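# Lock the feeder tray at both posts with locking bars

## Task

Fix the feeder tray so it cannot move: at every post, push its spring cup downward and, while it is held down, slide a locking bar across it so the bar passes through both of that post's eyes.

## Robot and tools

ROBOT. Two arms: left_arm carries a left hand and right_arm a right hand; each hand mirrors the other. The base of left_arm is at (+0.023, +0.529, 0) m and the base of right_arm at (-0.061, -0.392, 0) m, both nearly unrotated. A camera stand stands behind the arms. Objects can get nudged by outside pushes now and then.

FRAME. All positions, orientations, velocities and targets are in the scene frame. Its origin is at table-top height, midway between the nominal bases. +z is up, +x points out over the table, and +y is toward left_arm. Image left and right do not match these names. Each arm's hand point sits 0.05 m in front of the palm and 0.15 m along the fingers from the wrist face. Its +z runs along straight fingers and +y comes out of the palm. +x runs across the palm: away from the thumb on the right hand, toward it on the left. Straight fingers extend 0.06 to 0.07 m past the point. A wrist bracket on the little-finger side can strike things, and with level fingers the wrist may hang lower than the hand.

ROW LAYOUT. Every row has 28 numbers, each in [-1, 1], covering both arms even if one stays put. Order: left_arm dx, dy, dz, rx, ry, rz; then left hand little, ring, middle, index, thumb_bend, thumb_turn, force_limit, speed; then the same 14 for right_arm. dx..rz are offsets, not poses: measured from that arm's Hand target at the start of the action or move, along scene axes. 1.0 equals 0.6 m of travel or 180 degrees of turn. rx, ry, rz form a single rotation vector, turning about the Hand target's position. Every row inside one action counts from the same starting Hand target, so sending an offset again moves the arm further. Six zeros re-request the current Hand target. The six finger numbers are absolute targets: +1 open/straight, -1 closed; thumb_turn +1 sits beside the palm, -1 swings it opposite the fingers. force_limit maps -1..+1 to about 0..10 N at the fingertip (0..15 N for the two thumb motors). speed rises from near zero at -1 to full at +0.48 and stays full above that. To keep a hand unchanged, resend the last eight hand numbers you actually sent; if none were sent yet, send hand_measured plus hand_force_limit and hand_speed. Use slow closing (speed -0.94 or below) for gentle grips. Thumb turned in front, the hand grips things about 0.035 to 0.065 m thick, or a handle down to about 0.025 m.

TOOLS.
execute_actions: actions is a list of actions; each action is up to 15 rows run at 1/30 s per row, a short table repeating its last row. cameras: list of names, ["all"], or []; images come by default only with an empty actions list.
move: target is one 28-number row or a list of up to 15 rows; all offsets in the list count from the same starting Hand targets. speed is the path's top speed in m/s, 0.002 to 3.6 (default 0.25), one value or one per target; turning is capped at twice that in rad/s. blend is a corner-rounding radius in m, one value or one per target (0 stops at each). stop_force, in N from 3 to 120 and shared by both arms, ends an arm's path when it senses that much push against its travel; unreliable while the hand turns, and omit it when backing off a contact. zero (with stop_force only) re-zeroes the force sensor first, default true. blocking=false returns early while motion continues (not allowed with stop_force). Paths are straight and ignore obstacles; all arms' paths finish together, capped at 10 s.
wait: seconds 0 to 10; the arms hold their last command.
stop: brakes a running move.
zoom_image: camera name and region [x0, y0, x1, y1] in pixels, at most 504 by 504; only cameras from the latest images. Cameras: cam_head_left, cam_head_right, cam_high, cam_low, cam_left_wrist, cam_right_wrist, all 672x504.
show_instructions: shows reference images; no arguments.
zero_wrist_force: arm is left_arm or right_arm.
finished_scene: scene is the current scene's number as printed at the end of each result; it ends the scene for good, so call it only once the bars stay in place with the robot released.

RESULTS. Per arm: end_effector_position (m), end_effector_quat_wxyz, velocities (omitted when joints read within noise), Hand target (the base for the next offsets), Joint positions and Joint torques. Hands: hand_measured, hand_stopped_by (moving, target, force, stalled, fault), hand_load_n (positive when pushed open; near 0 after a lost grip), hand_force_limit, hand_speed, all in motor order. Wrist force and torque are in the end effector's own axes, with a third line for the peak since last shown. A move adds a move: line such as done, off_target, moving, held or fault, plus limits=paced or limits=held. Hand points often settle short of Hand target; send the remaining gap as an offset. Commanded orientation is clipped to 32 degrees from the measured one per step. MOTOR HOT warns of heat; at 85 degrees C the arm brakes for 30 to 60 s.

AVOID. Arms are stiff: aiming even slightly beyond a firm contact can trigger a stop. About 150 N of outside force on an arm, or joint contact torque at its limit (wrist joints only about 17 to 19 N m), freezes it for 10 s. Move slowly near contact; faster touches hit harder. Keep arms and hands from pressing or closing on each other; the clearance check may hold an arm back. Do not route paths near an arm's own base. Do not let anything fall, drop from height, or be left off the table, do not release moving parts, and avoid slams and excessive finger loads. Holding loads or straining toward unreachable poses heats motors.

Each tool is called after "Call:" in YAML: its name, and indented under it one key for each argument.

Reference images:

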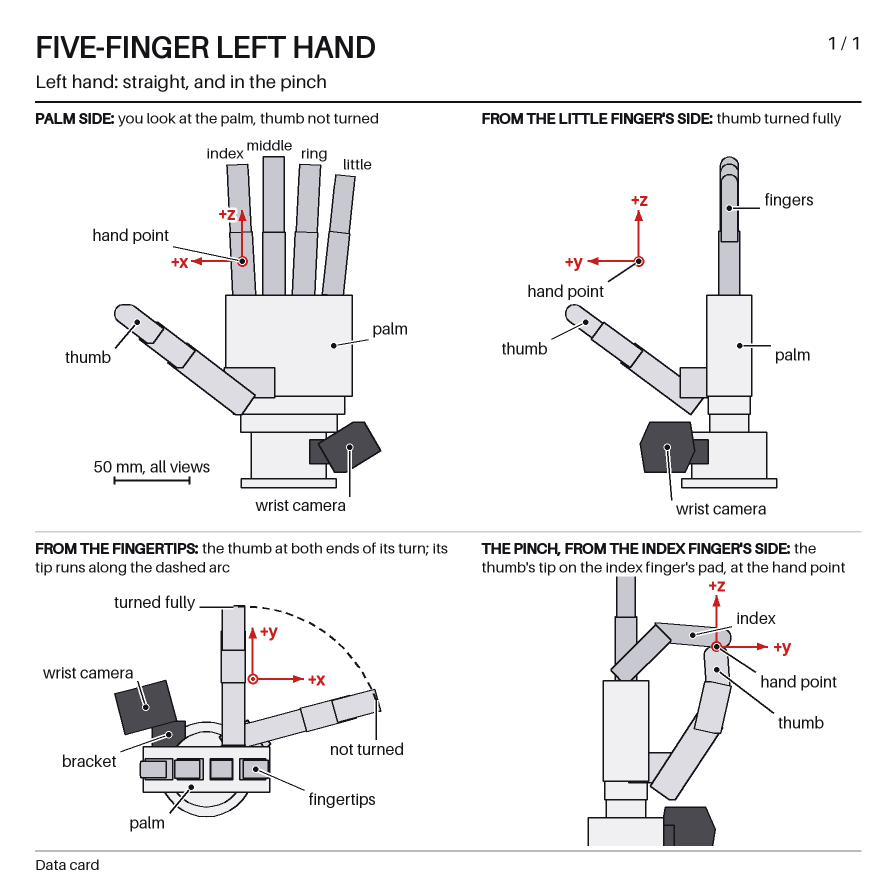

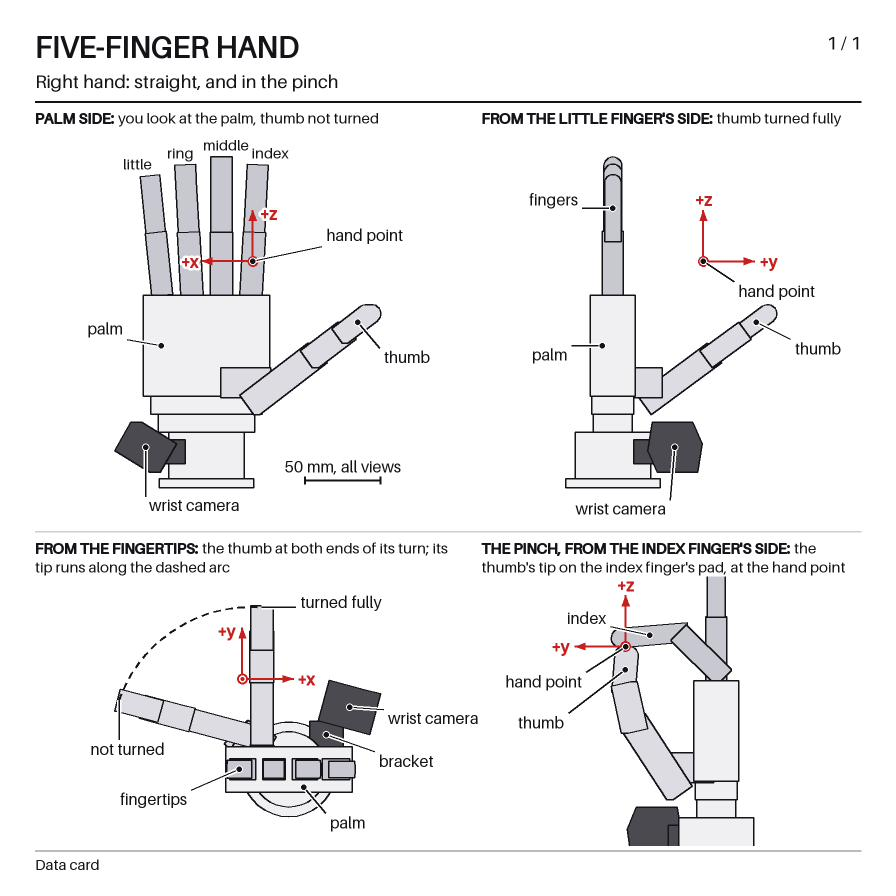

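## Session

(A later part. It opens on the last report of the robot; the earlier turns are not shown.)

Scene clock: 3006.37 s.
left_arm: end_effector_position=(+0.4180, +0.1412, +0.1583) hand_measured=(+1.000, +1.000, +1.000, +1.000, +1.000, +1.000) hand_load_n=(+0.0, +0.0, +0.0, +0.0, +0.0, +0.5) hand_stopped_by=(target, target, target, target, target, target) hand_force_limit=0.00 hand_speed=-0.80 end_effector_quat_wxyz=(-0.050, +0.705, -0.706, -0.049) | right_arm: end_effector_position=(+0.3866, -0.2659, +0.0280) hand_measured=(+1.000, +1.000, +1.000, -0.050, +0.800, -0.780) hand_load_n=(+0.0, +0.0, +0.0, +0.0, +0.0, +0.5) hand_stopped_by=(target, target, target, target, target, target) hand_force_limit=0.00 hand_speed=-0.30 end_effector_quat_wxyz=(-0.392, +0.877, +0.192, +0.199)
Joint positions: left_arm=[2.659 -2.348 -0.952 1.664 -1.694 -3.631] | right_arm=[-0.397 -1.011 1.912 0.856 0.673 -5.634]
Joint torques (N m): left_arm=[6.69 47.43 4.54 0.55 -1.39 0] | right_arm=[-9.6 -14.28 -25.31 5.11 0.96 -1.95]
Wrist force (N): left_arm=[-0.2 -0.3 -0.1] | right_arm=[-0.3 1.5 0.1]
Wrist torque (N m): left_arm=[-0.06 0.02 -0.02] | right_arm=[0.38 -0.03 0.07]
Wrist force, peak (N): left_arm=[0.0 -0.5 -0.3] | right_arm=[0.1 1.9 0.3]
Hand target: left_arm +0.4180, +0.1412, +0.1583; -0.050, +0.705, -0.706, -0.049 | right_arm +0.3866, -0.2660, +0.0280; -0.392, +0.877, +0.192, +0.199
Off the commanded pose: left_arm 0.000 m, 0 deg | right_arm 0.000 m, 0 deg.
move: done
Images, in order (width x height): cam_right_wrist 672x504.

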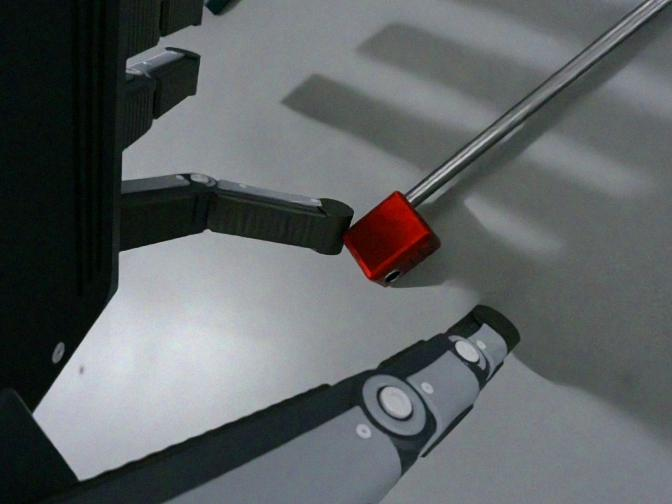

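Call:
execute_actions:
  actions: []
  cameras: ["cam_right_wrist","cam_low"]

Scene clock: 3049.80 s.
left_arm: end_effector_position=(+0.4180, +0.1412, +0.1583) hand_measured=(+1.000, +1.000, +1.000, +1.000, +1.000, +1.000) hand_load_n=(+0.0, +0.0, +0.0, +0.0, -0.5, +0.0) hand_stopped_by=(target, target, target, target, target, target) hand_force_limit=0.00 hand_speed=-0.80 end_effector_quat_wxyz=(-0.050, +0.705, -0.706, -0.049) | right_arm: end_effector_position=(+0.3866, -0.2660, +0.0280) hand_measured=(+1.000, +1.000, +1.000, -0.050, +0.800, -0.780) hand_load_n=(+0.0, +0.0, -0.5, +0.0, +0.0, +0.0) hand_stopped_by=(target, target, target, target, target, target) hand_force_limit=0.00 hand_speed=-0.30 end_effector_quat_wxyz=(-0.392, +0.877, +0.192, +0.199)
Joint positions: left_arm=[2.659 -2.348 -0.952 1.664 -1.694 -3.631] | right_arm=[-0.397 -1.011 1.912 0.856 0.673 -5.634]
Joint velocities: within noise
Joint torques (N m): left_arm=[7.9 49.94 4.91 0.51 -1.36 0.28] | right_arm=[-9.53 -14.37 -24.49 4.94 1 -1.8]
Wrist force (N): left_arm=[0.0 -0.1 -0.2] | right_arm=[-0.4 1.5 0.1]
Wrist torque (N m): left_arm=[-0.02 -0.01 -0.01] | right_arm=[0.38 -0.02 0.06]
Wrist force, peak (N): left_arm=[-0.3 -0.3 -0.4] | right_arm=[-0.2 1.7 0.3]
Hand target: left_arm +0.4180, +0.1412, +0.1583; -0.050, +0.705, -0.706, -0.049 | right_arm +0.3866, -0.2660, +0.0280; -0.392, +0.877, +0.192, +0.199
Off the commanded pose: left_arm 0.000 m, 0 deg | right_arm 0.000 m, 0 deg.
Images, in order (width x height): cam_low 672x504, cam_right_wrist 672x504.

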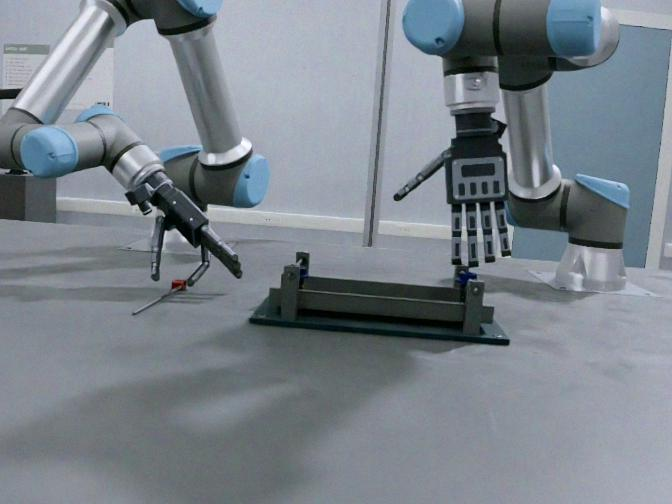

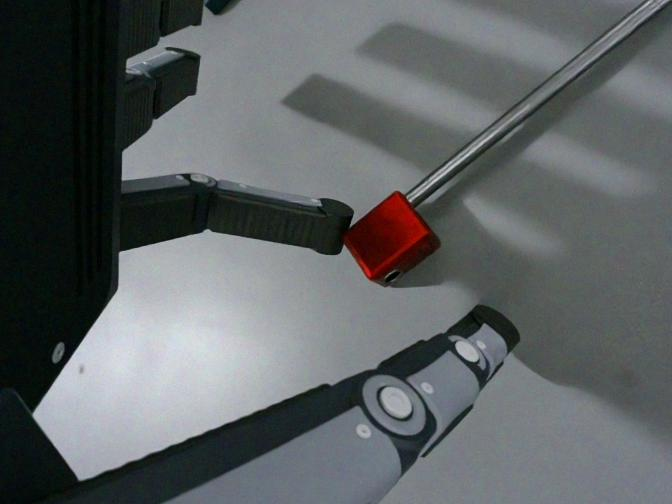

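Call:
execute_actions:
  actions:
    - [[0,0,0,0,0,0,1,1,1,1,1,1,0,-0.8,0,0,0,0,0,0,1,1,1,-0.1,0.1,-0.78,0.75,-0.92]]

Call:
wait:
  seconds: 4
  cameras: ["cam_right_wrist"]

Scene clock: 3064.10 s.
left_arm: end_effector_position=(+0.4180, +0.1412, +0.1583) hand_measured=(+1.000, +1.000, +1.000, +1.000, +1.000, +1.000) hand_load_n=(+0.0, +0.5, +0.0, +0.0, +0.0, +0.0) hand_stopped_by=(target, target, target, target, target, target) hand_force_limit=0.00 hand_speed=-0.80 end_effector_quat_wxyz=(-0.050, +0.705, -0.706, -0.049) | right_arm: end_effector_position=(+0.3866, -0.2660, +0.0280) hand_measured=(+1.000, +1.000, +1.000, -0.100, +0.406, -0.780) hand_load_n=(+0.0, +0.0, +0.0, +0.0, +0.0, +0.5) hand_stopped_by=(target, target, target, target, moving, target) hand_force_limit=0.75 hand_speed=-0.92 end_effector_quat_wxyz=(-0.392, +0.877, +0.192, +0.199)
Joint positions: left_arm=[2.659 -2.348 -0.952 1.664 -1.694 -3.631] | right_arm=[-0.398 -1.011 1.912 0.856 0.673 -5.634]
Joint torques (N m): left_arm=[7.53 56.01 4.25 0.64 -1.34 0.52] | right_arm=[-9.48 -14.33 -24.47 4.95 0.24 -1.85]
Wrist force (N): left_arm=[-0.2 -0.3 -0.2] | right_arm=[-0.2 1.6 0.4]
Wrist torque (N m): left_arm=[-0.06 0.02 -0.03] | right_arm=[0.36 -0.05 0.07]
Wrist force, peak (N): left_arm=[-0.3 -0.5 -0.1] | right_arm=[-0.2 1.8 0.7]
Hand target: left_arm +0.4180, +0.1412, +0.1583; -0.050, +0.705, -0.706, -0.049 | right_arm +0.3866, -0.2660, +0.0280; -0.392, +0.877, +0.192, +0.199
Off the commanded pose: left_arm 0.000 m, 0 deg | right_arm 0.000 m, 0 deg.
not at rest: the robot was still moving 3 seconds after this call's last action.
Step readings (end_effector_position of left_arm | right_arm):
0: (+0.4180, +0.1412, +0.1583) | (+0.3866, -0.2660, +0.0280)
1: (+0.4180, +0.1412, +0.1583) | (+0.3866, -0.2660, +0.0280)
2: (+0.4180, +0.1412, +0.1583) | (+0.3866, -0.2660, +0.0280)
4: (+0.4180, +0.1412, +0.1583) | (+0.3866, -0.2660, +0.0280)
8: (+0.4180, +0.1412, +0.1583) | (+0.3866, -0.2660, +0.0280)
15: (+0.4180, +0.1412, +0.1583) | (+0.3866, -0.2660, +0.0280)

Scene clock: 3068.10 s.
left_arm: end_effector_position=(+0.4180, +0.1412, +0.1583) hand_measured=(+1.000, +1.000, +1.000, +1.000, +1.000, +1.000) hand_load_n=(+0.0, +0.0, +0.0, +0.0, +0.0, +0.0) hand_stopped_by=(target, target, target, target, target, target) hand_force_limit=0.00 hand_speed=-0.80 end_effector_quat_wxyz=(-0.050, +0.705, -0.706, -0.049) | right_arm: end_effector_position=(+0.3866, -0.2660, +0.0280) hand_measured=(+1.000, +1.000, +1.000, -0.100, +0.100, -0.780) hand_load_n=(+0.0, +0.0, -0.5, +0.0, +0.0, +0.0) hand_stopped_by=(target, target, target, target, target, target) hand_force_limit=0.75 hand_speed=-0.92 end_effector_quat_wxyz=(-0.392, +0.877, +0.192, +0.199)
Joint positions: left_arm=[2.659 -2.348 -0.952 1.664 -1.694 -3.631] | right_arm=[-0.398 -1.011 1.912 0.856 0.673 -5.634]
Joint torques (N m): left_arm=[7.28 60.49 4.04 0.56 -1.46 0.56] | right_arm=[-8.85 -14.12 -23.89 4.88 -0.65 -1.9]
Wrist force (N): left_arm=[0.0 -0.3 -0.1] | right_arm=[0.2 1.5 0.4]
Wrist torque (N m): left_arm=[-0.07 -0.02 -0.01] | right_arm=[0.35 -0.10 0.09]
Wrist force, peak (N): left_arm=[-0.2 -0.4 -0.4] | right_arm=[0.0 1.8 0.7]
Hand target: left_arm +0.4180, +0.1412, +0.1583; -0.050, +0.705, -0.706, -0.049 | right_arm +0.3866, -0.2660, +0.0280; -0.392, +0.877, +0.192, +0.199
Off the commanded pose: left_arm 0.000 m, 0 deg | right_arm 0.000 m, 0 deg.
wait: 4.00 s; at rest by 2.77 s
Images, in order (width x height): cam_right_wrist 672x504.

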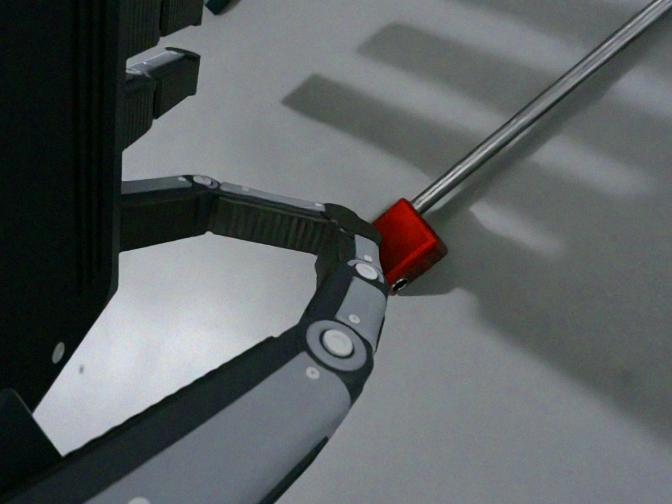

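Call:
execute_actions:
  actions:
    - [[0,0,0,0,0,0,1,1,1,1,1,1,0,-0.8,0,0,0,0,0,0,1,1,1,-0.1,0.8,-0.78,0,-0.5]]

Call:
execute_actions:
  actions:
    - [[0,0,0,0,0,0,1,1,1,1,1,1,0,-0.8,0,0,0,0,0,0,1,1,1,0.12,0.8,-0.78,0,-0.5]]

Call:
move:
  target: [0,0,0,0,0,0,1,1,1,1,1,1,0,-0.8,0.0117,0,-0.0042,0,0,0,1,1,1,0.12,0.8,-0.78,0,-0.5]
  speed: 0.03
  cameras: ["cam_right_wrist"]

Scene clock: 3123.63 s.
left_arm: end_effector_position=(+0.4180, +0.1412, +0.1583) hand_measured=(+1.000, +1.000, +1.000, +1.000, +1.000, +1.000) hand_load_n=(+0.0, +0.0, +0.0, +0.0, +0.0, +0.0) hand_stopped_by=(target, target, target, target, target, target) hand_force_limit=0.00 hand_speed=-0.80 end_effector_quat_wxyz=(-0.050, +0.705, -0.706, -0.049) | right_arm: end_effector_position=(+0.3866, -0.2660, +0.0280) hand_measured=(+1.000, +1.000, +1.000, -0.100, +0.800, -0.780) hand_load_n=(+0.0, -0.5, +0.0, +0.5, +0.0, +0.0) hand_stopped_by=(target, target, target, target, target, target) hand_force_limit=0.00 hand_speed=-0.50 end_effector_quat_wxyz=(-0.392, +0.877, +0.192, +0.199)
Joint positions: left_arm=[2.659 -2.348 -0.952 1.664 -1.694 -3.631] | right_arm=[-0.398 -1.011 1.912 0.856 0.673 -5.634]
Joint torques (N m): left_arm=[8.44 65.26 4.29 0.44 -1.51 0.88] | right_arm=[-8.74 -14.59 -24.19 4.8 -1.58 -1.84]
Wrist force (N): left_arm=[-0.3 -0.2 -0.2] | right_arm=[0.1 1.5 0.1]
Wrist torque (N m): left_arm=[-0.04 0.03 -0.03] | right_arm=[0.37 -0.09 0.07]
Wrist force, peak (N): left_arm=[0.0 -0.3 -0.5] | right_arm=[-0.1 1.8 0.2]
Hand target: left_arm +0.4180, +0.1412, +0.1583; -0.050, +0.705, -0.706, -0.049 | right_arm +0.3866, -0.2660, +0.0280; -0.392, +0.877, +0.192, +0.199
Off the commanded pose: left_arm 0.000 m, 0 deg | right_arm 0.000 m, 0 deg.
Step readings (end_effector_position of left_arm | right_arm):
0: (+0.4180, +0.1412, +0.1583) | (+0.3866, -0.2660, +0.0280)
1: (+0.4180, +0.1412, +0.1583) | (+0.3866, -0.2660, +0.0280)
2: (+0.4180, +0.1412, +0.1583) | (+0.3866, -0.2660, +0.0280)
4: (+0.4180, +0.1412, +0.1583) | (+0.3866, -0.2660, +0.0280)
8: (+0.4180, +0.1412, +0.1583) | (+0.3866, -0.2660, +0.0280)
15: (+0.4180, +0.1412, +0.1583) | (+0.3866, -0.2660, +0.0280)

Scene clock: 3124.33 s.
left_arm: end_effector_position=(+0.4180, +0.1412, +0.1583) hand_measured=(+1.000, +1.000, +1.000, +1.000, +1.000, +1.000) hand_load_n=(+0.0, +0.0, +0.0, +0.0, +0.0, +0.0) hand_stopped_by=(target, target, target, target, target, target) hand_force_limit=0.00 hand_speed=-0.80 end_effector_quat_wxyz=(-0.050, +0.705, -0.706, -0.049) | right_arm: end_effector_position=(+0.3866, -0.2660, +0.0280) hand_measured=(+1.000, +1.000, +1.000, +0.120, +0.800, -0.780) hand_load_n=(+0.0, +0.0, +0.0, -3.5, +0.0, +0.0) hand_stopped_by=(target, target, target, target, target, target) hand_force_limit=0.00 hand_speed=-0.50 end_effector_quat_wxyz=(-0.392, +0.877, +0.192, +0.199)
Joint positions: left_arm=[2.659 -2.348 -0.952 1.664 -1.694 -3.631] | right_arm=[-0.398 -1.011 1.912 0.856 0.673 -5.634]
Joint torques (N m): left_arm=[7.61 65.3 4.36 0.6 -1.35 0.76] | right_arm=[-8.91 -15.22 -20.17 2.14 -1.74 -1.68]
Wrist force (N): left_arm=[0.0 -0.4 -0.1] | right_arm=[2.5 -1.8 -4.4]
Wrist torque (N m): left_arm=[-0.08 -0.01 0.00] | right_arm=[0.46 0.02 0.09]
Wrist force, peak (N): left_arm=[-0.3 -0.5 -0.4] | right_arm=[3.0 -1.6 -4.5]
Hand target: left_arm +0.4180, +0.1412, +0.1583; -0.050, +0.705, -0.706, -0.049 | right_arm +0.3866, -0.2660, +0.0280; -0.392, +0.877, +0.192, +0.199
Off the commanded pose: left_arm 0.000 m, 0 deg | right_arm 0.000 m, 0 deg.
Step readings (end_effector_position of left_arm | right_arm):
0: (+0.4180, +0.1412, +0.1583) | (+0.3866, -0.2660, +0.0280)
1: (+0.4180, +0.1412, +0.1583) | (+0.3866, -0.2660, +0.0280)
2: (+0.4180, +0.1412, +0.1583) | (+0.3866, -0.2660, +0.0280)
4: (+0.4180, +0.1412, +0.1583) | (+0.3866, -0.2660, +0.0280)
8: (+0.4180, +0.1412, +0.1583) | (+0.3866, -0.2660, +0.0280)
15: (+0.4180, +0.1412, +0.1583) | (+0.3866, -0.2660, +0.0280)

Scene clock: 3125.17 s.
left_arm: end_effector_position=(+0.4180, +0.1412, +0.1583) hand_measured=(+1.000, +1.000, +1.000, +1.000, +1.000, +1.000) hand_load_n=(+0.0, +0.0, +0.0, +0.0, +0.0, +0.0) hand_stopped_by=(target, target, target, target, target, target) hand_force_limit=0.00 hand_speed=-0.80 end_effector_quat_wxyz=(-0.050, +0.705, -0.706, -0.049) | right_arm: end_effector_position=(+0.3935, -0.2660, +0.0255) hand_measured=(+1.000, +1.000, +1.000, +0.120, +0.800, -0.780) hand_load_n=(+0.0, +0.0, +0.0, -2.5, +0.0, +0.0) hand_stopped_by=(target, target, target, target, target, target) hand_force_limit=0.00 hand_speed=-0.50 end_effector_quat_wxyz=(-0.392, +0.877, +0.192, +0.199)
Joint positions: left_arm=[2.659 -2.348 -0.952 1.664 -1.694 -3.631] | right_arm=[-0.39 -0.996 1.89 0.854 0.672 -5.623]
Joint torques (N m): left_arm=[6.88 66.53 4.68 0.4 -1.38 0.8] | right_arm=[8.8 -13.36 -24.08 -0.39 -1.78 1.37]
Wrist force (N): left_arm=[-0.1 -0.3 -0.1] | right_arm=[2.9 -5.5 -5.7]
Wrist torque (N m): left_arm=[-0.06 0.01 -0.02] | right_arm=[0.54 0.00 0.10]
Wrist force, peak (N): left_arm=[-0.2 -0.3 -0.5] | right_arm=[2.9 -5.8 -6.0]
Hand target: left_arm +0.4180, +0.1412, +0.1583; -0.050, +0.705, -0.706, -0.049 | right_arm +0.3936, -0.2660, +0.0255; -0.392, +0.877, +0.192, +0.199
Off the commanded pose: left_arm 0.000 m, 0 deg | right_arm 0.000 m, 0 deg.
move: done
Images, in order (width x height): cam_right_wrist 672x504.

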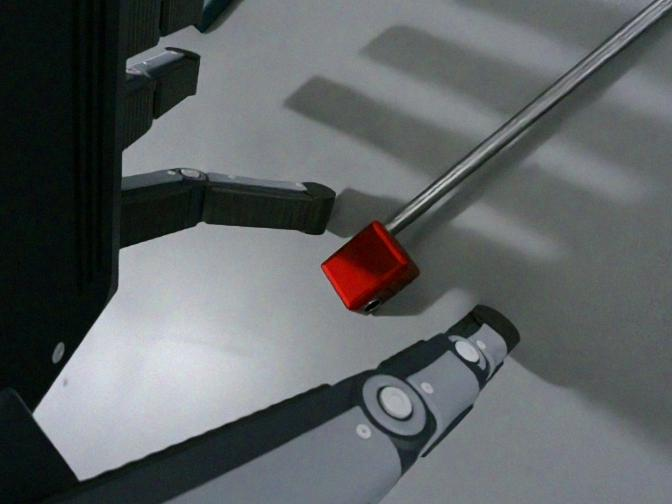

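Call:
move:
  target: [0,0,0,0,0,0,1,1,1,1,1,1,0,-0.8,0,0,0.004,0,0,0,1,1,1,0.12,0.8,-0.78,0,-0.5]
  speed: 0.03

Call:
execute_actions:
  actions:
    - [[0,0,0,0,0,0,1,1,1,1,1,1,0,-0.8,0,0,0,0,0,0,1,1,1,-0.07,0.8,-0.78,0.0,-0.8]]
  cameras: ["cam_right_wrist"]

Scene clock: 3134.87 s.
left_arm: end_effector_position=(+0.4180, +0.1412, +0.1583) hand_measured=(+1.000, +1.000, +1.000, +1.000, +1.000, +1.000) hand_load_n=(-0.5, +0.0, +0.0, +0.0, +0.0, +0.0) hand_stopped_by=(target, target, target, target, target, target) hand_force_limit=0.00 hand_speed=-0.80 end_effector_quat_wxyz=(-0.050, +0.705, -0.706, -0.049) | right_arm: end_effector_position=(+0.3936, -0.2660, +0.0277) hand_measured=(+1.000, +1.000, +1.000, +0.120, +0.800, -0.780) hand_load_n=(+0.0, +0.0, +0.0, +0.0, +0.0, +0.5) hand_stopped_by=(target, target, target, target, target, target) hand_force_limit=0.00 hand_speed=-0.50 end_effector_quat_wxyz=(-0.392, +0.877, +0.192, +0.199)
Joint positions: left_arm=[2.659 -2.348 -0.952 1.664 -1.694 -3.631] | right_arm=[-0.39 -1 1.889 0.859 0.672 -5.623]
Joint torques (N m): left_arm=[7.14 70.56 4.88 0.48 -1.46 0.95] | right_arm=[8.51 -44.69 -24.16 4.32 -1.89 1.35]
Wrist force (N): left_arm=[0.0 -0.1 -0.3] | right_arm=[2.7 -1.3 -1.8]
Wrist torque (N m): left_arm=[-0.03 -0.02 -0.02] | right_arm=[0.46 0.00 0.10]
Wrist force, peak (N): left_arm=[-0.1 -0.3 -0.5] | right_arm=[3.1 -6.0 -5.8]
Hand target: left_arm +0.4180, +0.1412, +0.1583; -0.050, +0.705, -0.706, -0.049 | right_arm +0.3936, -0.2660, +0.0279; -0.392, +0.877, +0.192, +0.199
Off the commanded pose: left_arm 0.000 m, 0 deg | right_arm 0.000 m, 0 deg.
move: done

Scene clock: 3135.57 s.
left_arm: end_effector_position=(+0.4180, +0.1412, +0.1583) hand_measured=(+1.000, +1.000, +1.000, +1.000, +1.000, +1.000) hand_load_n=(+0.0, +0.0, +0.0, +0.0, +0.0, +0.0) hand_stopped_by=(target, target, target, target, target, target) hand_force_limit=0.00 hand_speed=-0.80 end_effector_quat_wxyz=(-0.050, +0.705, -0.706, -0.049) | right_arm: end_effector_position=(+0.3936, -0.2660, +0.0279) hand_measured=(+1.000, +1.000, +1.000, -0.070, +0.800, -0.780) hand_load_n=(+0.0, +0.0, +0.0, +0.0, +0.0, +0.0) hand_stopped_by=(target, target, target, target, target, target) hand_force_limit=0.00 hand_speed=-0.80 end_effector_quat_wxyz=(-0.392, +0.877, +0.192, +0.199)
Joint positions: left_arm=[2.659 -2.348 -0.952 1.664 -1.694 -3.631] | right_arm=[-0.39 -1 1.889 0.86 0.672 -5.623]
Joint torques (N m): left_arm=[7.66 71.27 4.44 0.38 -1.57 0.82] | right_arm=[8.37 -46.02 -24.37 4.73 -1.65 0.84]
Wrist force (N): left_arm=[-0.1 -0.2 -0.2] | right_arm=[0.1 1.5 0.4]
Wrist torque (N m): left_arm=[-0.04 -0.01 -0.01] | right_arm=[0.35 -0.09 0.08]
Wrist force, peak (N): left_arm=[-0.2 -0.4 -0.4] | right_arm=[2.6 -2.1 -1.4]
Hand target: left_arm +0.4180, +0.1412, +0.1583; -0.050, +0.705, -0.706, -0.049 | right_arm +0.3936, -0.2660, +0.0279; -0.392, +0.877, +0.192, +0.199
Off the commanded pose: left_arm 0.000 m, 0 deg | right_arm 0.000 m, 0 deg.
Step readings (end_effector_position of left_arm | right_arm):
0: (+0.4180, +0.1412, +0.1583) | (+0.3936, -0.2660, +0.0277)
1: (+0.4180, +0.1412, +0.1583) | (+0.3936, -0.2660, +0.0278)
2: (+0.4180, +0.1412, +0.1583) | (+0.3936, -0.2660, +0.0278)
4: (+0.4180, +0.1412, +0.1583) | (+0.3936, -0.2660, +0.0278)
8: (+0.4180, +0.1412, +0.1583) | (+0.3936, -0.2660, +0.0278)
15: (+0.4180, +0.1412, +0.1583) | (+0.3936, -0.2660, +0.0279)
Images, in order (width x height): cam_right_wrist 672x504.

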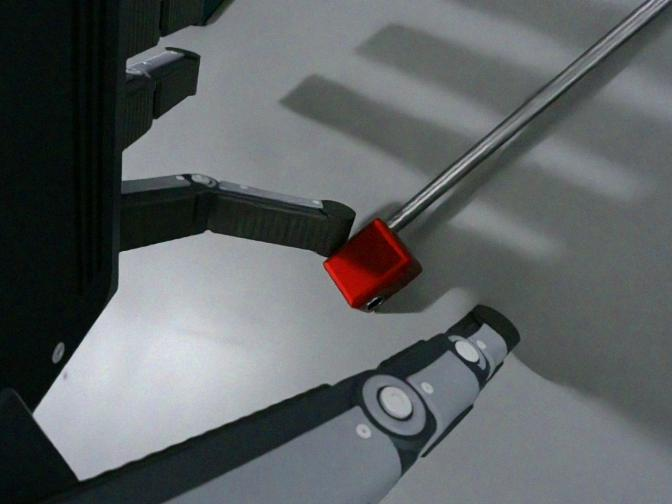

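Call:
execute_actions:
  actions:
    - [[0,0,0,0,0,0,1,1,1,1,1,1,0,-0.8,0,0,0,0,0,0,1,1,1,-0.1,0.1,-0.78,0.75,-0.92]]

Call:
wait:
  seconds: 3.5
  cameras: ["cam_right_wrist"]

Scene clock: 3146.70 s.
left_arm: end_effector_position=(+0.4180, +0.1412, +0.1583) hand_measured=(+1.000, +1.000, +1.000, +1.000, +1.000, +1.000) hand_load_n=(+0.0, +0.0, +0.0, +0.0, +0.0, +0.0) hand_stopped_by=(target, target, target, target, target, target) hand_force_limit=0.00 hand_speed=-0.80 end_effector_quat_wxyz=(-0.050, +0.705, -0.706, -0.049) | right_arm: end_effector_position=(+0.3936, -0.2660, +0.0279) hand_measured=(+1.000, +1.000, +1.000, -0.100, +0.406, -0.780) hand_load_n=(+0.0, +0.0, +0.0, +0.5, +0.0, +0.0) hand_stopped_by=(target, target, target, target, moving, target) hand_force_limit=0.75 hand_speed=-0.92 end_effector_quat_wxyz=(-0.392, +0.877, +0.192, +0.199)
Joint positions: left_arm=[2.659 -2.348 -0.952 1.664 -1.694 -3.631] | right_arm=[-0.39 -1 1.889 0.86 0.672 -5.623]
Joint torques (N m): left_arm=[7.65 71.97 5.19 0.48 -1.35 0.92] | right_arm=[4.51 -45.58 -24.8 4.59 -0.16 -1.58]
Wrist force (N): left_arm=[-0.2 -0.2 -0.2] | right_arm=[-0.3 1.4 0.2]
Wrist torque (N m): left_arm=[-0.04 0.01 -0.03] | right_arm=[0.34 -0.02 0.05]
Wrist force, peak (N): left_arm=[-0.1 -0.5 -0.5] | right_arm=[-0.1 1.9 0.3]
Hand target: left_arm +0.4180, +0.1412, +0.1583; -0.050, +0.705, -0.706, -0.049 | right_arm +0.3936, -0.2660, +0.0279; -0.392, +0.877, +0.192, +0.199
Off the commanded pose: left_arm 0.000 m, 0 deg | right_arm 0.000 m, 0 deg.
not at rest: the robot was still moving 3 seconds after this call's last action.
Step readings (end_effector_position of left_arm | right_arm):
0: (+0.4180, +0.1412, +0.1583) | (+0.3936, -0.2660, +0.0279)
1: (+0.4180, +0.1412, +0.1583) | (+0.3936, -0.2660, +0.0279)
2: (+0.4180, +0.1412, +0.1583) | (+0.3936, -0.2660, +0.0279)
4: (+0.4180, +0.1412, +0.1583) | (+0.3936, -0.2660, +0.0279)
8: (+0.4180, +0.1412, +0.1583) | (+0.3936, -0.2660, +0.0279)
15: (+0.4180, +0.1412, +0.1583) | (+0.3936, -0.2660, +0.0279)

Scene clock: 3150.20 s.
left_arm: end_effector_position=(+0.4180, +0.1412, +0.1583) hand_measured=(+1.000, +1.000, +1.000, +1.000, +1.000, +1.000) hand_load_n=(+0.0, +0.0, +0.0, +0.0, +0.0, +0.0) hand_stopped_by=(target, target, target, target, target, target) hand_force_limit=0.00 hand_speed=-0.80 end_effector_quat_wxyz=(-0.050, +0.705, -0.706, -0.049) | right_arm: end_effector_position=(+0.3936, -0.2660, +0.0279) hand_measured=(+1.000, +1.000, +1.000, -0.100, +0.100, -0.780) hand_load_n=(+0.0, +0.0, +0.0, +0.0, +0.0, +0.0) hand_stopped_by=(target, target, target, target, target, target) hand_force_limit=0.75 hand_speed=-0.92 end_effector_quat_wxyz=(-0.392, +0.877, +0.192, +0.199)
Joint positions: left_arm=[2.659 -2.348 -0.952 1.664 -1.694 -3.631] | right_arm=[-0.39 -1 1.889 0.86 0.672 -5.623]
Joint torques (N m): left_arm=[7.29 72.13 5.3 0.28 -1.48 0.82] | right_arm=[1.65 -45.61 -24.11 4.7 0.64 -1.67]
Wrist force (N): left_arm=[-0.2 -0.1 -0.3] | right_arm=[0.1 1.6 0.5]
Wrist torque (N m): left_arm=[-0.02 0.01 -0.03] | right_arm=[0.35 -0.09 0.08]
Wrist force, peak (N): left_arm=[-0.2 -0.5 -0.6] | right_arm=[0.1 1.8 0.4]
Hand target: left_arm +0.4180, +0.1412, +0.1583; -0.050, +0.705, -0.706, -0.049 | right_arm +0.3936, -0.2660, +0.0279; -0.392, +0.877, +0.192, +0.199
Off the commanded pose: left_arm 0.000 m, 0 deg | right_arm 0.000 m, 0 deg.
wait: 3.50 s; at rest by 2.77 s
Images, in order (width x height): cam_right_wrist 672x504.

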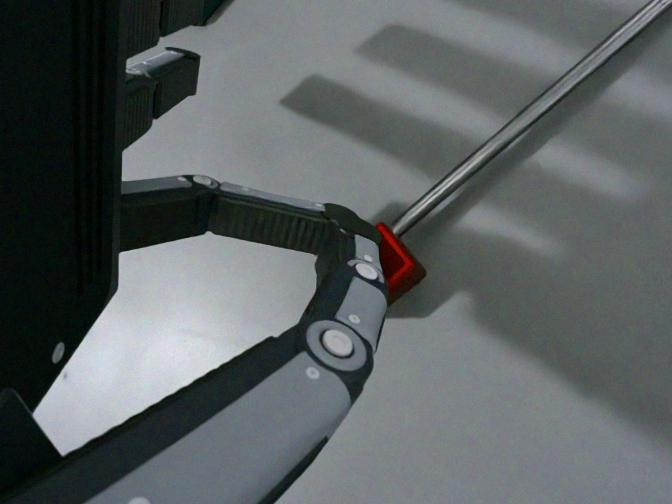

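Call:
execute_actions:
  actions:
    - [[0,0,0,0,0,0,1,1,1,1,1,1,0,-0.8,0,0,0,0,0,0,1,1,1,-0.1,0.7,-0.78,0,-0.5]]

Call:
move:
  target: [0,0,0,0,0,0,1,1,1,1,1,1,0,-0.8,0,0,-0.0117,0,0,0,1,1,1,-0.1,0.7,-0.78,0,-0.5]
  speed: 0.01
  stop_force: 3
  cameras: ["cam_right_wrist"]

Scene clock: 3182.53 s.
left_arm: end_effector_position=(+0.4180, +0.1412, +0.1583) hand_measured=(+1.000, +1.000, +1.000, +1.000, +1.000, +1.000) hand_load_n=(+0.0, +0.0, +0.0, -0.5, +0.0, +0.0) hand_stopped_by=(target, target, target, target, target, target) hand_force_limit=0.00 hand_speed=-0.80 end_effector_quat_wxyz=(-0.050, +0.705, -0.706, -0.049) | right_arm: end_effector_position=(+0.3936, -0.2660, +0.0279) hand_measured=(+1.000, +1.000, +1.000, -0.100, +0.700, -0.780) hand_load_n=(+0.0, +0.0, +0.0, +0.0, +0.0, +0.5) hand_stopped_by=(target, target, target, target, target, target) hand_force_limit=0.00 hand_speed=-0.50 end_effector_quat_wxyz=(-0.392, +0.877, +0.192, +0.199)
Joint positions: left_arm=[2.659 -2.348 -0.952 1.664 -1.694 -3.631] | right_arm=[-0.39 -1 1.889 0.86 0.672 -5.623]
Joint torques (N m): left_arm=[7.38 71.67 4.4 0.3 -1.47 0.95] | right_arm=[-0.44 -45.48 -24.64 4.64 0.8 -1.63]
Wrist force (N): left_arm=[-0.1 -0.4 -0.2] | right_arm=[-0.1 1.7 0.1]
Wrist torque (N m): left_arm=[-0.07 0.00 -0.01] | right_arm=[0.39 -0.06 0.07]
Wrist force, peak (N): left_arm=[0.0 -0.5 -0.3] | right_arm=[-0.1 1.8 0.1]
Hand target: left_arm +0.4180, +0.1412, +0.1583; -0.050, +0.705, -0.706, -0.049 | right_arm +0.3936, -0.2660, +0.0279; -0.392, +0.877, +0.192, +0.199
Off the commanded pose: left_arm 0.000 m, 0 deg | right_arm 0.000 m, 0 deg.
Step readings (end_effector_position of left_arm | right_arm):
0: (+0.4180, +0.1412, +0.1583) | (+0.3936, -0.2660, +0.0279)
1: (+0.4180, +0.1412, +0.1583) | (+0.3936, -0.2660, +0.0279)
2: (+0.4180, +0.1412, +0.1583) | (+0.3936, -0.2660, +0.0279)
4: (+0.4180, +0.1412, +0.1583) | (+0.3936, -0.2660, +0.0279)
8: (+0.4180, +0.1412, +0.1583) | (+0.3936, -0.2660, +0.0279)
15: (+0.4180, +0.1412, +0.1583) | (+0.3936, -0.2660, +0.0279)

Scene clock: 3184.57 s.
left_arm: end_effector_position=(+0.4180, +0.1412, +0.1583) hand_measured=(+1.000, +1.000, +1.000, +1.000, +1.000, +1.000) hand_load_n=(+0.0, +0.0, +0.0, +0.0, +0.0, +0.0) hand_stopped_by=(target, target, target, target, target, target) hand_force_limit=0.00 hand_speed=-0.80 end_effector_quat_wxyz=(-0.050, +0.705, -0.706, -0.049) | right_arm: end_effector_position=(+0.3936, -0.2660, +0.0232) hand_measured=(+1.000, +1.000, +1.000, -0.100, +0.700, -0.780) hand_load_n=(+0.0, +0.0, +0.0, -2.0, +0.0, +0.0) hand_stopped_by=(target, target, target, target, target, target) hand_force_limit=0.00 hand_speed=-0.50 end_effector_quat_wxyz=(-0.392, +0.877, +0.192, +0.199)
Joint positions: left_arm=[2.659 -2.348 -0.952 1.664 -1.694 -3.631] | right_arm=[-0.39 -0.991 1.89 0.849 0.672 -5.623]
Joint torques (N m): left_arm=[7.43 72 5.46 0.39 -1.36 0.78] | right_arm=[-1.72 -45.27 -22.79 4.55 0.77 -1.63]
Wrist force (N): left_arm=[-0.1 -0.1 -0.2] | right_arm=[1.7 -0.8 -1.5]
Wrist torque (N m): left_arm=[-0.03 0.00 -0.03] | right_arm=[0.35 -0.03 0.05]
Wrist force, peak (N): left_arm=[-0.1 -0.6 -0.2] | right_arm=[3.3 -2.9 -2.5]
Hand target: left_arm +0.4180, +0.1412, +0.1583; -0.050, +0.705, -0.706, -0.049 | right_arm +0.3936, -0.2660, +0.0232; -0.392, +0.877, +0.192, +0.199 (not the last commanded pose)
Off the commanded pose: left_arm 0.000 m, 0 deg | right_arm 0.002 m, 0 deg.
move: contact (right_arm)
Images, in order (width x height): cam_right_wrist 672x504.

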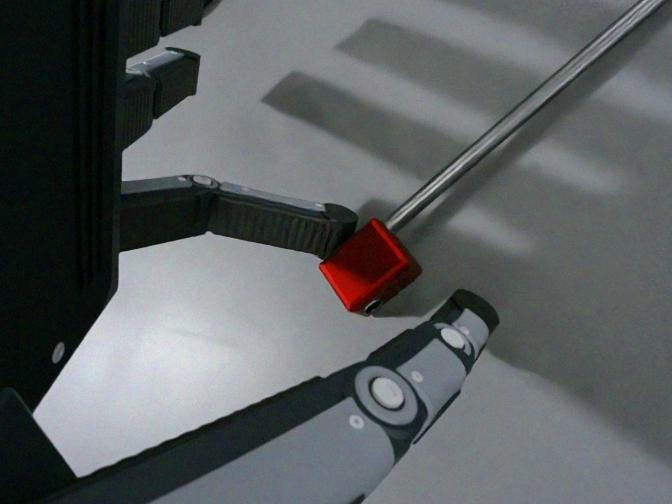

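Call:
execute_actions:
  actions:
    - [[0,0,0.001,0,0,0,1,1,1,1,1,1,0,-0.8,0,0,0.0012,0,0,0,1,1,1,-0.1,0.7,-0.78,0,-0.5]]

Call:
execute_actions:
  actions:
    - [[0,0,-0.001,0,0,0,1,1,1,1,1,1,0,-0.8,0,0,0,0,0,0,1,1,1,-0.103,0.2,-0.78,0.75,-0.92]]

Call:
wait:
  seconds: 3
  cameras: ["cam_right_wrist"]

Scene clock: 3195.13 s.
left_arm: end_effector_position=(+0.4180, +0.1412, +0.1589) hand_measured=(+1.000, +1.000, +1.000, +1.000, +1.000, +1.000) hand_load_n=(+0.0, +0.5, +0.0, -0.5, +0.0, +0.0) hand_stopped_by=(target, target, target, target, target, target) hand_force_limit=0.00 hand_speed=-0.80 end_effector_quat_wxyz=(-0.050, +0.705, -0.706, -0.049) | right_arm: end_effector_position=(+0.3936, -0.2660, +0.0239) hand_measured=(+1.000, +1.000, +1.000, -0.100, +0.700, -0.780) hand_load_n=(+0.0, +0.0, +0.0, +0.0, +0.0, +0.0) hand_stopped_by=(target, target, target, target, target, target) hand_force_limit=0.00 hand_speed=-0.50 end_effector_quat_wxyz=(-0.392, +0.877, +0.192, +0.199)
Joint positions: left_arm=[2.659 -2.347 -0.951 1.662 -1.694 -3.631] | right_arm=[-0.39 -0.993 1.89 0.851 0.672 -5.623]
Joint torques (N m): left_arm=[6.78 73.23 32.24 -5.78 -1.45 0.8] | right_arm=[-1.71 -46.46 -24.71 4.99 0.81 -1.33]
Wrist force (N): left_arm=[-0.2 -0.1 -0.2] | right_arm=[0.0 1.7 0.2]
Wrist torque (N m): left_arm=[-0.03 0.02 -0.02] | right_arm=[0.38 -0.07 0.07]
Wrist force, peak (N): left_arm=[0.0 -0.4 -0.5] | right_arm=[2.1 -0.7 -1.8]
Hand target: left_arm +0.4180, +0.1412, +0.1589; -0.050, +0.705, -0.706, -0.049 | right_arm +0.3936, -0.2660, +0.0239; -0.392, +0.877, +0.192, +0.199
Off the commanded pose: left_arm 0.000 m, 0 deg | right_arm 0.000 m, 0 deg.
Step readings (end_effector_position of left_arm | right_arm):
0: (+0.4180, +0.1412, +0.1583) | (+0.3936, -0.2660, +0.0232)
1: (+0.4180, +0.1412, +0.1583) | (+0.3936, -0.2660, +0.0232)
2: (+0.4180, +0.1412, +0.1583) | (+0.3936, -0.2660, +0.0233)
4: (+0.4180, +0.1412, +0.1584) | (+0.3936, -0.2660, +0.0235)
8: (+0.4180, +0.1412, +0.1587) | (+0.3936, -0.2660, +0.0238)
15: (+0.4180, +0.1412, +0.1589) | (+0.3936, -0.2660, +0.0239)

Scene clock: 3198.63 s.
left_arm: end_effector_position=(+0.4180, +0.1412, +0.1583) hand_measured=(+1.000, +1.000, +1.000, +1.000, +1.000, +1.000) hand_load_n=(-0.5, +0.0, +0.0, +0.0, +0.0, +0.0) hand_stopped_by=(target, target, target, target, target, target) hand_force_limit=0.00 hand_speed=-0.80 end_effector_quat_wxyz=(-0.050, +0.705, -0.706, -0.049) | right_arm: end_effector_position=(+0.3936, -0.2660, +0.0239) hand_measured=(+1.000, +1.000, +1.000, -0.100, +0.318, -0.780) hand_load_n=(+0.0, +0.0, +0.0, +17.0, +12.5, -8.5) hand_stopped_by=(target, target, target, target, force, target) hand_force_limit=0.75 hand_speed=-0.92 end_effector_quat_wxyz=(-0.392, +0.877, +0.192, +0.199)
Joint positions: left_arm=[2.659 -2.348 -0.952 1.664 -1.694 -3.631] | right_arm=[-0.39 -0.993 1.89 0.851 0.672 -5.623]
Joint torques (N m): left_arm=[6.7 25.82 4.32 0.65 -1.39 0.64] | right_arm=[-2.24 -42.19 -21.81 4.02 0.82 -1.25]
Wrist force (N): left_arm=[-0.1 -0.3 -0.1] | right_arm=[3.4 -2.4 -4.4]
Wrist torque (N m): left_arm=[-0.06 0.00 -0.02] | right_arm=[0.32 -0.03 0.06]
Wrist force, peak (N): left_arm=[-0.3 -0.4 -0.4] | right_arm=[3.8 -2.5 -4.9]
Hand target: left_arm +0.4180, +0.1412, +0.1583; -0.050, +0.705, -0.706, -0.049 | right_arm +0.3936, -0.2660, +0.0239; -0.392, +0.877, +0.192, +0.199
Off the commanded pose: left_arm 0.000 m, 0 deg | right_arm 0.000 m, 0 deg.
not at rest: the robot was still moving 3 seconds after this call's last action.
Step readings (end_effector_position of left_arm | right_arm):
0: (+0.4180, +0.1412, +0.1589) | (+0.3936, -0.2660, +0.0239)
1: (+0.4180, +0.1412, +0.1589) | (+0.3936, -0.2660, +0.0239)
2: (+0.4180, +0.1412, +0.1589) | (+0.3936, -0.2660, +0.0239)
4: (+0.4180, +0.1412, +0.1589) | (+0.3936, -0.2660, +0.0239)
8: (+0.4181, +0.1412, +0.1586) | (+0.3936, -0.2660, +0.0239)
15: (+0.4180, +0.1412, +0.1585) | (+0.3936, -0.2660, +0.0239)

Scene clock: 3201.63 s.
left_arm: end_effector_position=(+0.4180, +0.1412, +0.1583) hand_measured=(+1.000, +1.000, +1.000, +1.000, +1.000, +1.000) hand_load_n=(+0.0, +0.0, +0.0, +0.0, +0.0, +0.0) hand_stopped_by=(target, target, target, target, target, target) hand_force_limit=0.00 hand_speed=-0.80 end_effector_quat_wxyz=(-0.050, +0.705, -0.706, -0.049) | right_arm: end_effector_position=(+0.3936, -0.2660, +0.0239) hand_measured=(+1.000, +1.000, +1.000, -0.100, +0.320, -0.780) hand_load_n=(+0.0, +0.0, +0.0, +17.0, +12.5, -8.5) hand_stopped_by=(target, target, target, target, force, target) hand_force_limit=0.75 hand_speed=-0.92 end_effector_quat_wxyz=(-0.392, +0.877, +0.192, +0.199)
Joint positions: left_arm=[2.659 -2.348 -0.952 1.664 -1.694 -3.631] | right_arm=[-0.39 -0.993 1.89 0.851 0.672 -5.623]
Joint torques (N m): left_arm=[5.97 26 4.8 0.69 -1.38 0.45] | right_arm=[-2.18 -31.19 -13.12 0.55 0.82 -1.17]
Wrist force (N): left_arm=[-0.1 -0.3 -0.2] | right_arm=[3.3 -2.6 -4.5]
Wrist torque (N m): left_arm=[-0.07 0.00 -0.02] | right_arm=[0.30 -0.01 0.05]
Wrist force, peak (N): left_arm=[0.0 -0.3 -0.5] | right_arm=[3.5 -2.4 -4.7]
Hand target: left_arm +0.4180, +0.1412, +0.1583; -0.050, +0.705, -0.706, -0.049 | right_arm +0.3936, -0.2660, +0.0239; -0.392, +0.877, +0.192, +0.199
Off the commanded pose: left_arm 0.000 m, 0 deg | right_arm 0.000 m, 0 deg.
wait: 3.00 s; at rest by 0.17 s
Images, in order (width x height): cam_right_wrist 672x504.

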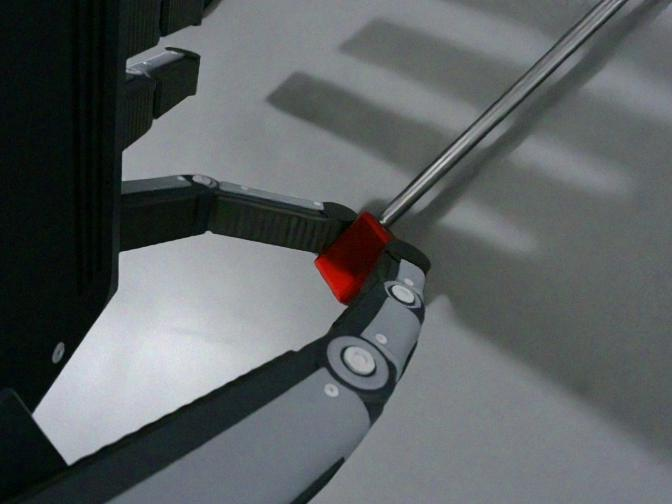

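Call:
move:
  target: [0,0,0,0,0,0,1,1,1,1,1,1,0,-0.8,0,0,0.1333,0,0,0,1,1,1,-0.103,0.2,-0.78,0.75,-0.92]
  speed: 0.06
  cameras: ["cam_right_wrist","cam_low","cam_high"]

Scene clock: 3207.87 s.
left_arm: end_effector_position=(+0.4180, +0.1412, +0.1583) hand_measured=(+1.000, +1.000, +1.000, +1.000, +1.000, +1.000) hand_load_n=(+0.0, +0.0, +0.0, +0.0, +0.0, +0.0) hand_stopped_by=(target, target, target, target, target, target) hand_force_limit=0.00 hand_speed=-0.80 end_effector_quat_wxyz=(-0.050, +0.705, -0.706, -0.049) | right_arm: end_effector_position=(+0.3936, -0.2659, +0.1037) hand_measured=(+1.000, +1.000, +1.000, -0.100, +0.320, -0.780) hand_load_n=(+0.0, +0.0, +0.0, +14.0, +9.5, -1.5) hand_stopped_by=(target, target, target, target, force, target) hand_force_limit=0.75 hand_speed=-0.92 end_effector_quat_wxyz=(-0.392, +0.877, +0.192, +0.199)
Joint positions: left_arm=[2.659 -2.348 -0.952 1.664 -1.694 -3.631] | right_arm=[-0.39 -1.134 1.845 1.037 0.672 -5.623]
Joint torques (N m): left_arm=[4.58 26.04 5.3 0.66 -1.4 0.44] | right_arm=[-8.87 -43.25 -27.87 4.97 -1.06 -1.69]
Wrist force (N): left_arm=[-0.2 -0.2 -0.2] | right_arm=[-0.4 1.8 0.4]
Wrist torque (N m): left_arm=[-0.04 0.02 -0.03] | right_arm=[0.38 -0.06 0.08]
Wrist force, peak (N): left_arm=[-0.4 -0.4 -0.2] | right_arm=[3.7 -2.7 -4.7]
Hand target: left_arm +0.4180, +0.1412, +0.1583; -0.050, +0.705, -0.706, -0.049 | right_arm +0.3936, -0.2660, +0.1039; -0.392, +0.877, +0.192, +0.199
Off the commanded pose: left_arm 0.000 m, 0 deg | right_arm 0.000 m, 0 deg.
move: done
Images, in order (width x height): cam_high 672x504, cam_low 672x504, cam_right_wrist 672x504.

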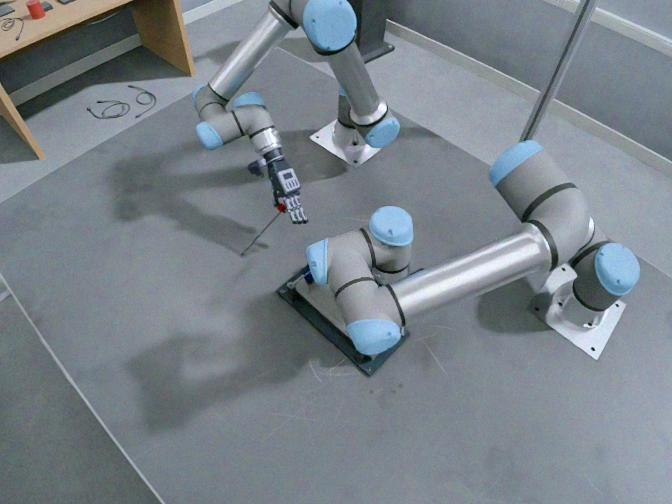

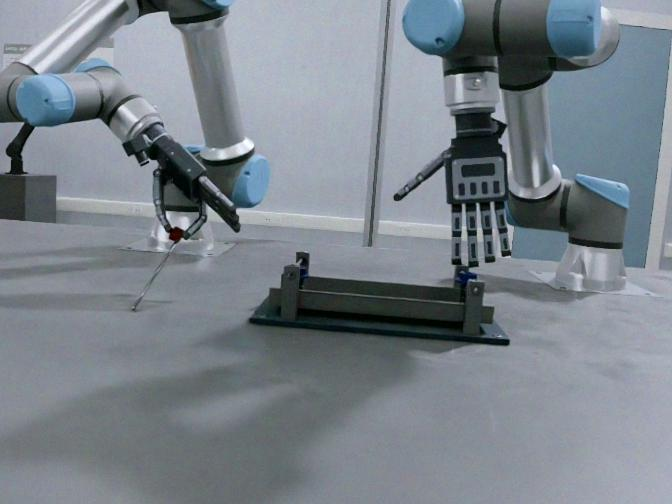

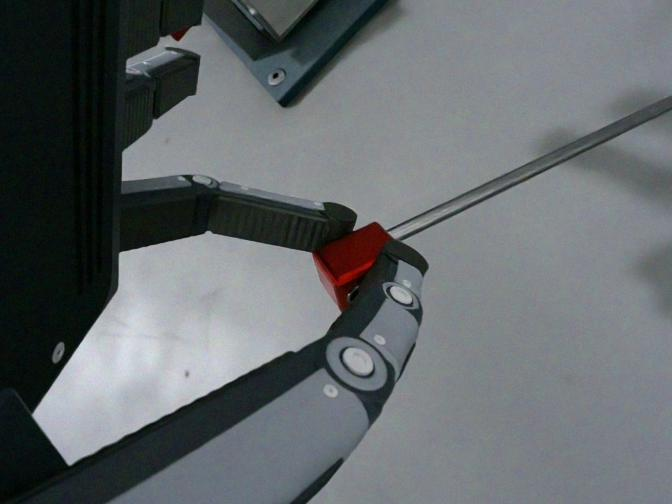

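Call:
move:
  target: [0,0,0,0,0,0,1,1,1,1,1,1,0,-0.8,-0.2333,0,0.0833,-0.0166,-0.0638,0.062,1,1,1,-0.103,0.2,-0.78,0.75,-0.92]
  speed: 0.08
  cameras: ["cam_right_wrist","cam_low","cam_high"]

Scene clock: 3245.93 s.
left_arm: end_effector_position=(+0.4180, +0.1412, +0.1583) hand_measured=(+1.000, +1.000, +1.000, +1.000, +1.000, +1.000) hand_load_n=(+0.0, -0.5, +0.5, +0.0, +0.0, +0.0) hand_stopped_by=(target, target, target, target, target, target) hand_force_limit=0.00 hand_speed=-0.80 end_effector_quat_wxyz=(-0.050, +0.705, -0.706, -0.049) | right_arm: end_effector_position=(+0.2540, -0.2656, +0.1538) hand_measured=(+1.000, +1.000, +1.000, -0.100, +0.320, -0.780) hand_load_n=(+0.0, +0.0, +0.0, +13.5, +9.0, -0.5) hand_stopped_by=(target, target, target, target, force, target) hand_force_limit=0.75 hand_speed=-0.92 end_effector_quat_wxyz=(-0.363, +0.842, +0.318, +0.240)
Joint positions: left_arm=[2.659 -2.348 -0.952 1.664 -1.694 -3.631] | right_arm=[-0.642 -1.518 2.3 1.267 0.775 -6.283]
Joint torques (N m): left_arm=[3.6 25.63 5.67 0.48 -1.44 0.23] | right_arm=[-9.47 -24.14 2.26 5.22 1.14 -1.96]
Wrist force (N): left_arm=[-0.3 -0.4 -0.2] | right_arm=[-0.7 1.7 0.3]
Wrist torque (N m): left_arm=[-0.07 0.03 -0.02] | right_arm=[0.34 0.02 0.05]
Wrist force, peak (N): left_arm=[-0.2 -0.4 -0.3] | right_arm=[-0.4 2.5 0.3]
Hand target: left_arm +0.4180, +0.1412, +0.1583; -0.050, +0.705, -0.706, -0.049 | right_arm +0.2537, -0.2660, +0.1538; -0.366, +0.840, +0.320, +0.242
Off the commanded pose: left_arm 0.000 m, 0 deg | right_arm 0.001 m, 1 deg.
joint sent to its limit (right arm) — joint 6 (wrist 3), lower limit. The joint targets still meet the commanded pose.
move: done
Images, in order (width x height): cam_high 672x504, cam_low 672x504, cam_right_wrist 672x504.

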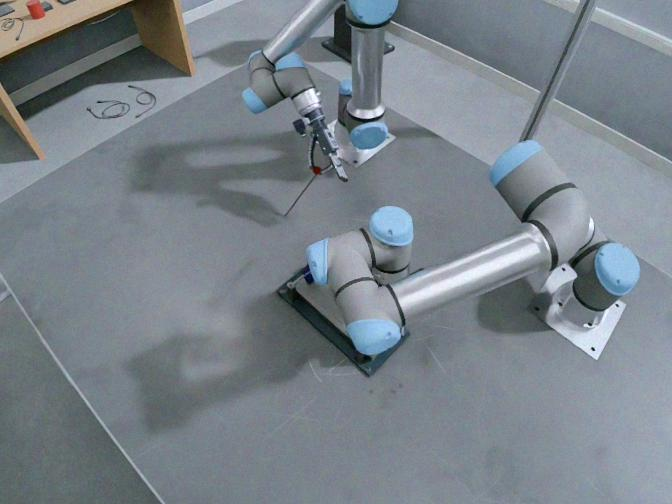

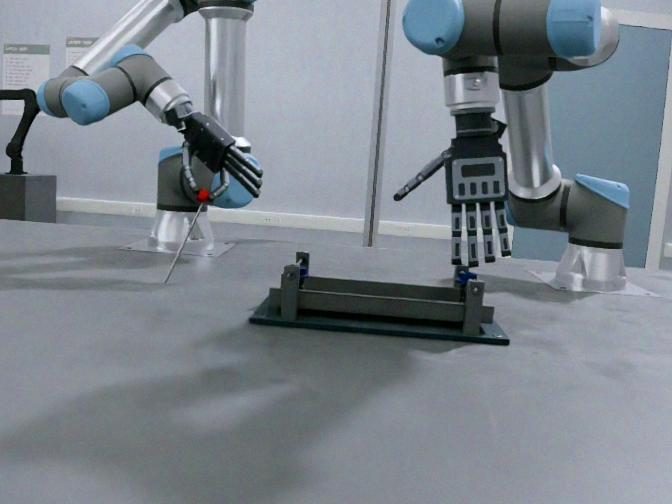

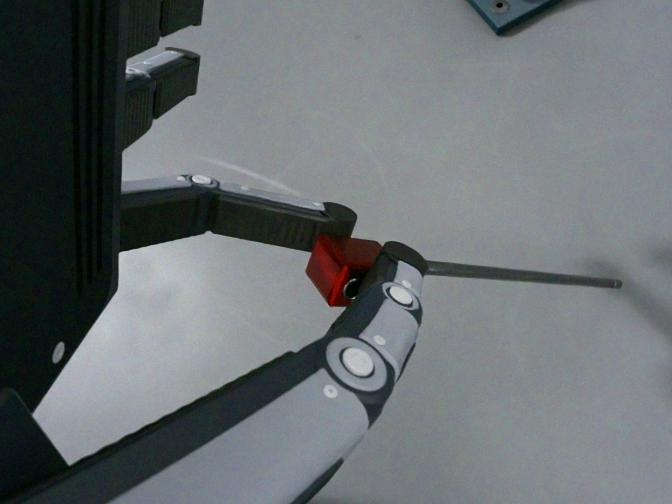

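Call:
move:
  target: [0,0,0,0,0,0,1,1,1,1,1,1,0,-0.8,-0.03,0.36,-0.0333,0.0166,0.0638,-0.062,1,1,1,-0.103,0.2,-0.78,0.75,-0.92]
  speed: 0.06
  cameras: ["cam_right_wrist","cam_low"]

Scene clock: 3308.80 s.
left_arm: end_effector_position=(+0.4180, +0.1412, +0.1583) hand_measured=(+1.000, +1.000, +1.000, +1.000, +1.000, +1.000) hand_load_n=(+0.0, +0.0, +0.0, +0.0, +0.0, +0.0) hand_stopped_by=(target, target, target, target, target, target) hand_force_limit=0.00 hand_speed=-0.80 end_effector_quat_wxyz=(-0.050, +0.705, -0.706, -0.049) | right_arm: end_effector_position=(+0.2357, -0.0500, +0.1339) hand_measured=(+1.000, +1.000, +1.000, -0.100, +0.320, -0.780) hand_load_n=(+0.0, +0.0, +0.0, +16.0, +7.0, -1.0) hand_stopped_by=(target, target, target, target, force, target) hand_force_limit=0.75 hand_speed=-0.92 end_effector_quat_wxyz=(-0.392, +0.877, +0.192, +0.199)
Joint positions: left_arm=[2.659 -2.348 -0.952 1.664 -1.694 -3.631] | right_arm=[0.233 -1.509 2.032 0.507 0.796 -4.688]
Joint torques (N m): left_arm=[2.69 26.17 6.58 0.1 -1.3 0.03] | right_arm=[9 -5.11 -32.23 -0.15 1.05 1.36]
Wrist force (N): left_arm=[-0.1 -0.3 -0.3] | right_arm=[0.1 1.8 -0.1]
Wrist torque (N m): left_arm=[-0.05 0.00 -0.02] | right_arm=[0.33 -0.06 -0.08]
Wrist force, peak (N): left_arm=[-0.2 -0.4 -0.4] | right_arm=[-0.9 3.5 -0.8]
Hand target: left_arm +0.4180, +0.1412, +0.1583; -0.050, +0.705, -0.706, -0.049 | right_arm +0.2357, -0.0500, +0.1339; -0.392, +0.877, +0.192, +0.199
Off the commanded pose: left_arm 0.000 m, 0 deg | right_arm 0.000 m, 0 deg.
move: done
Images, in order (width x height): cam_low 672x504, cam_right_wrist 672x504.

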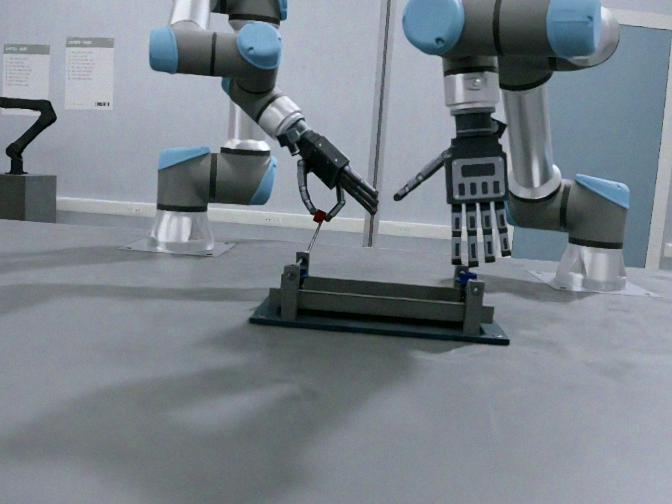

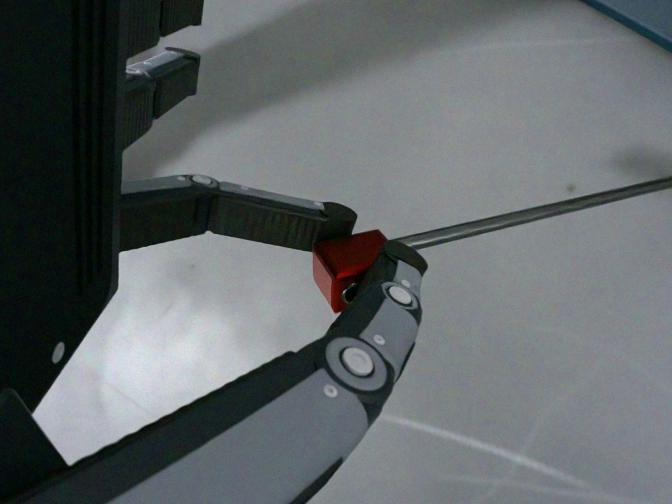

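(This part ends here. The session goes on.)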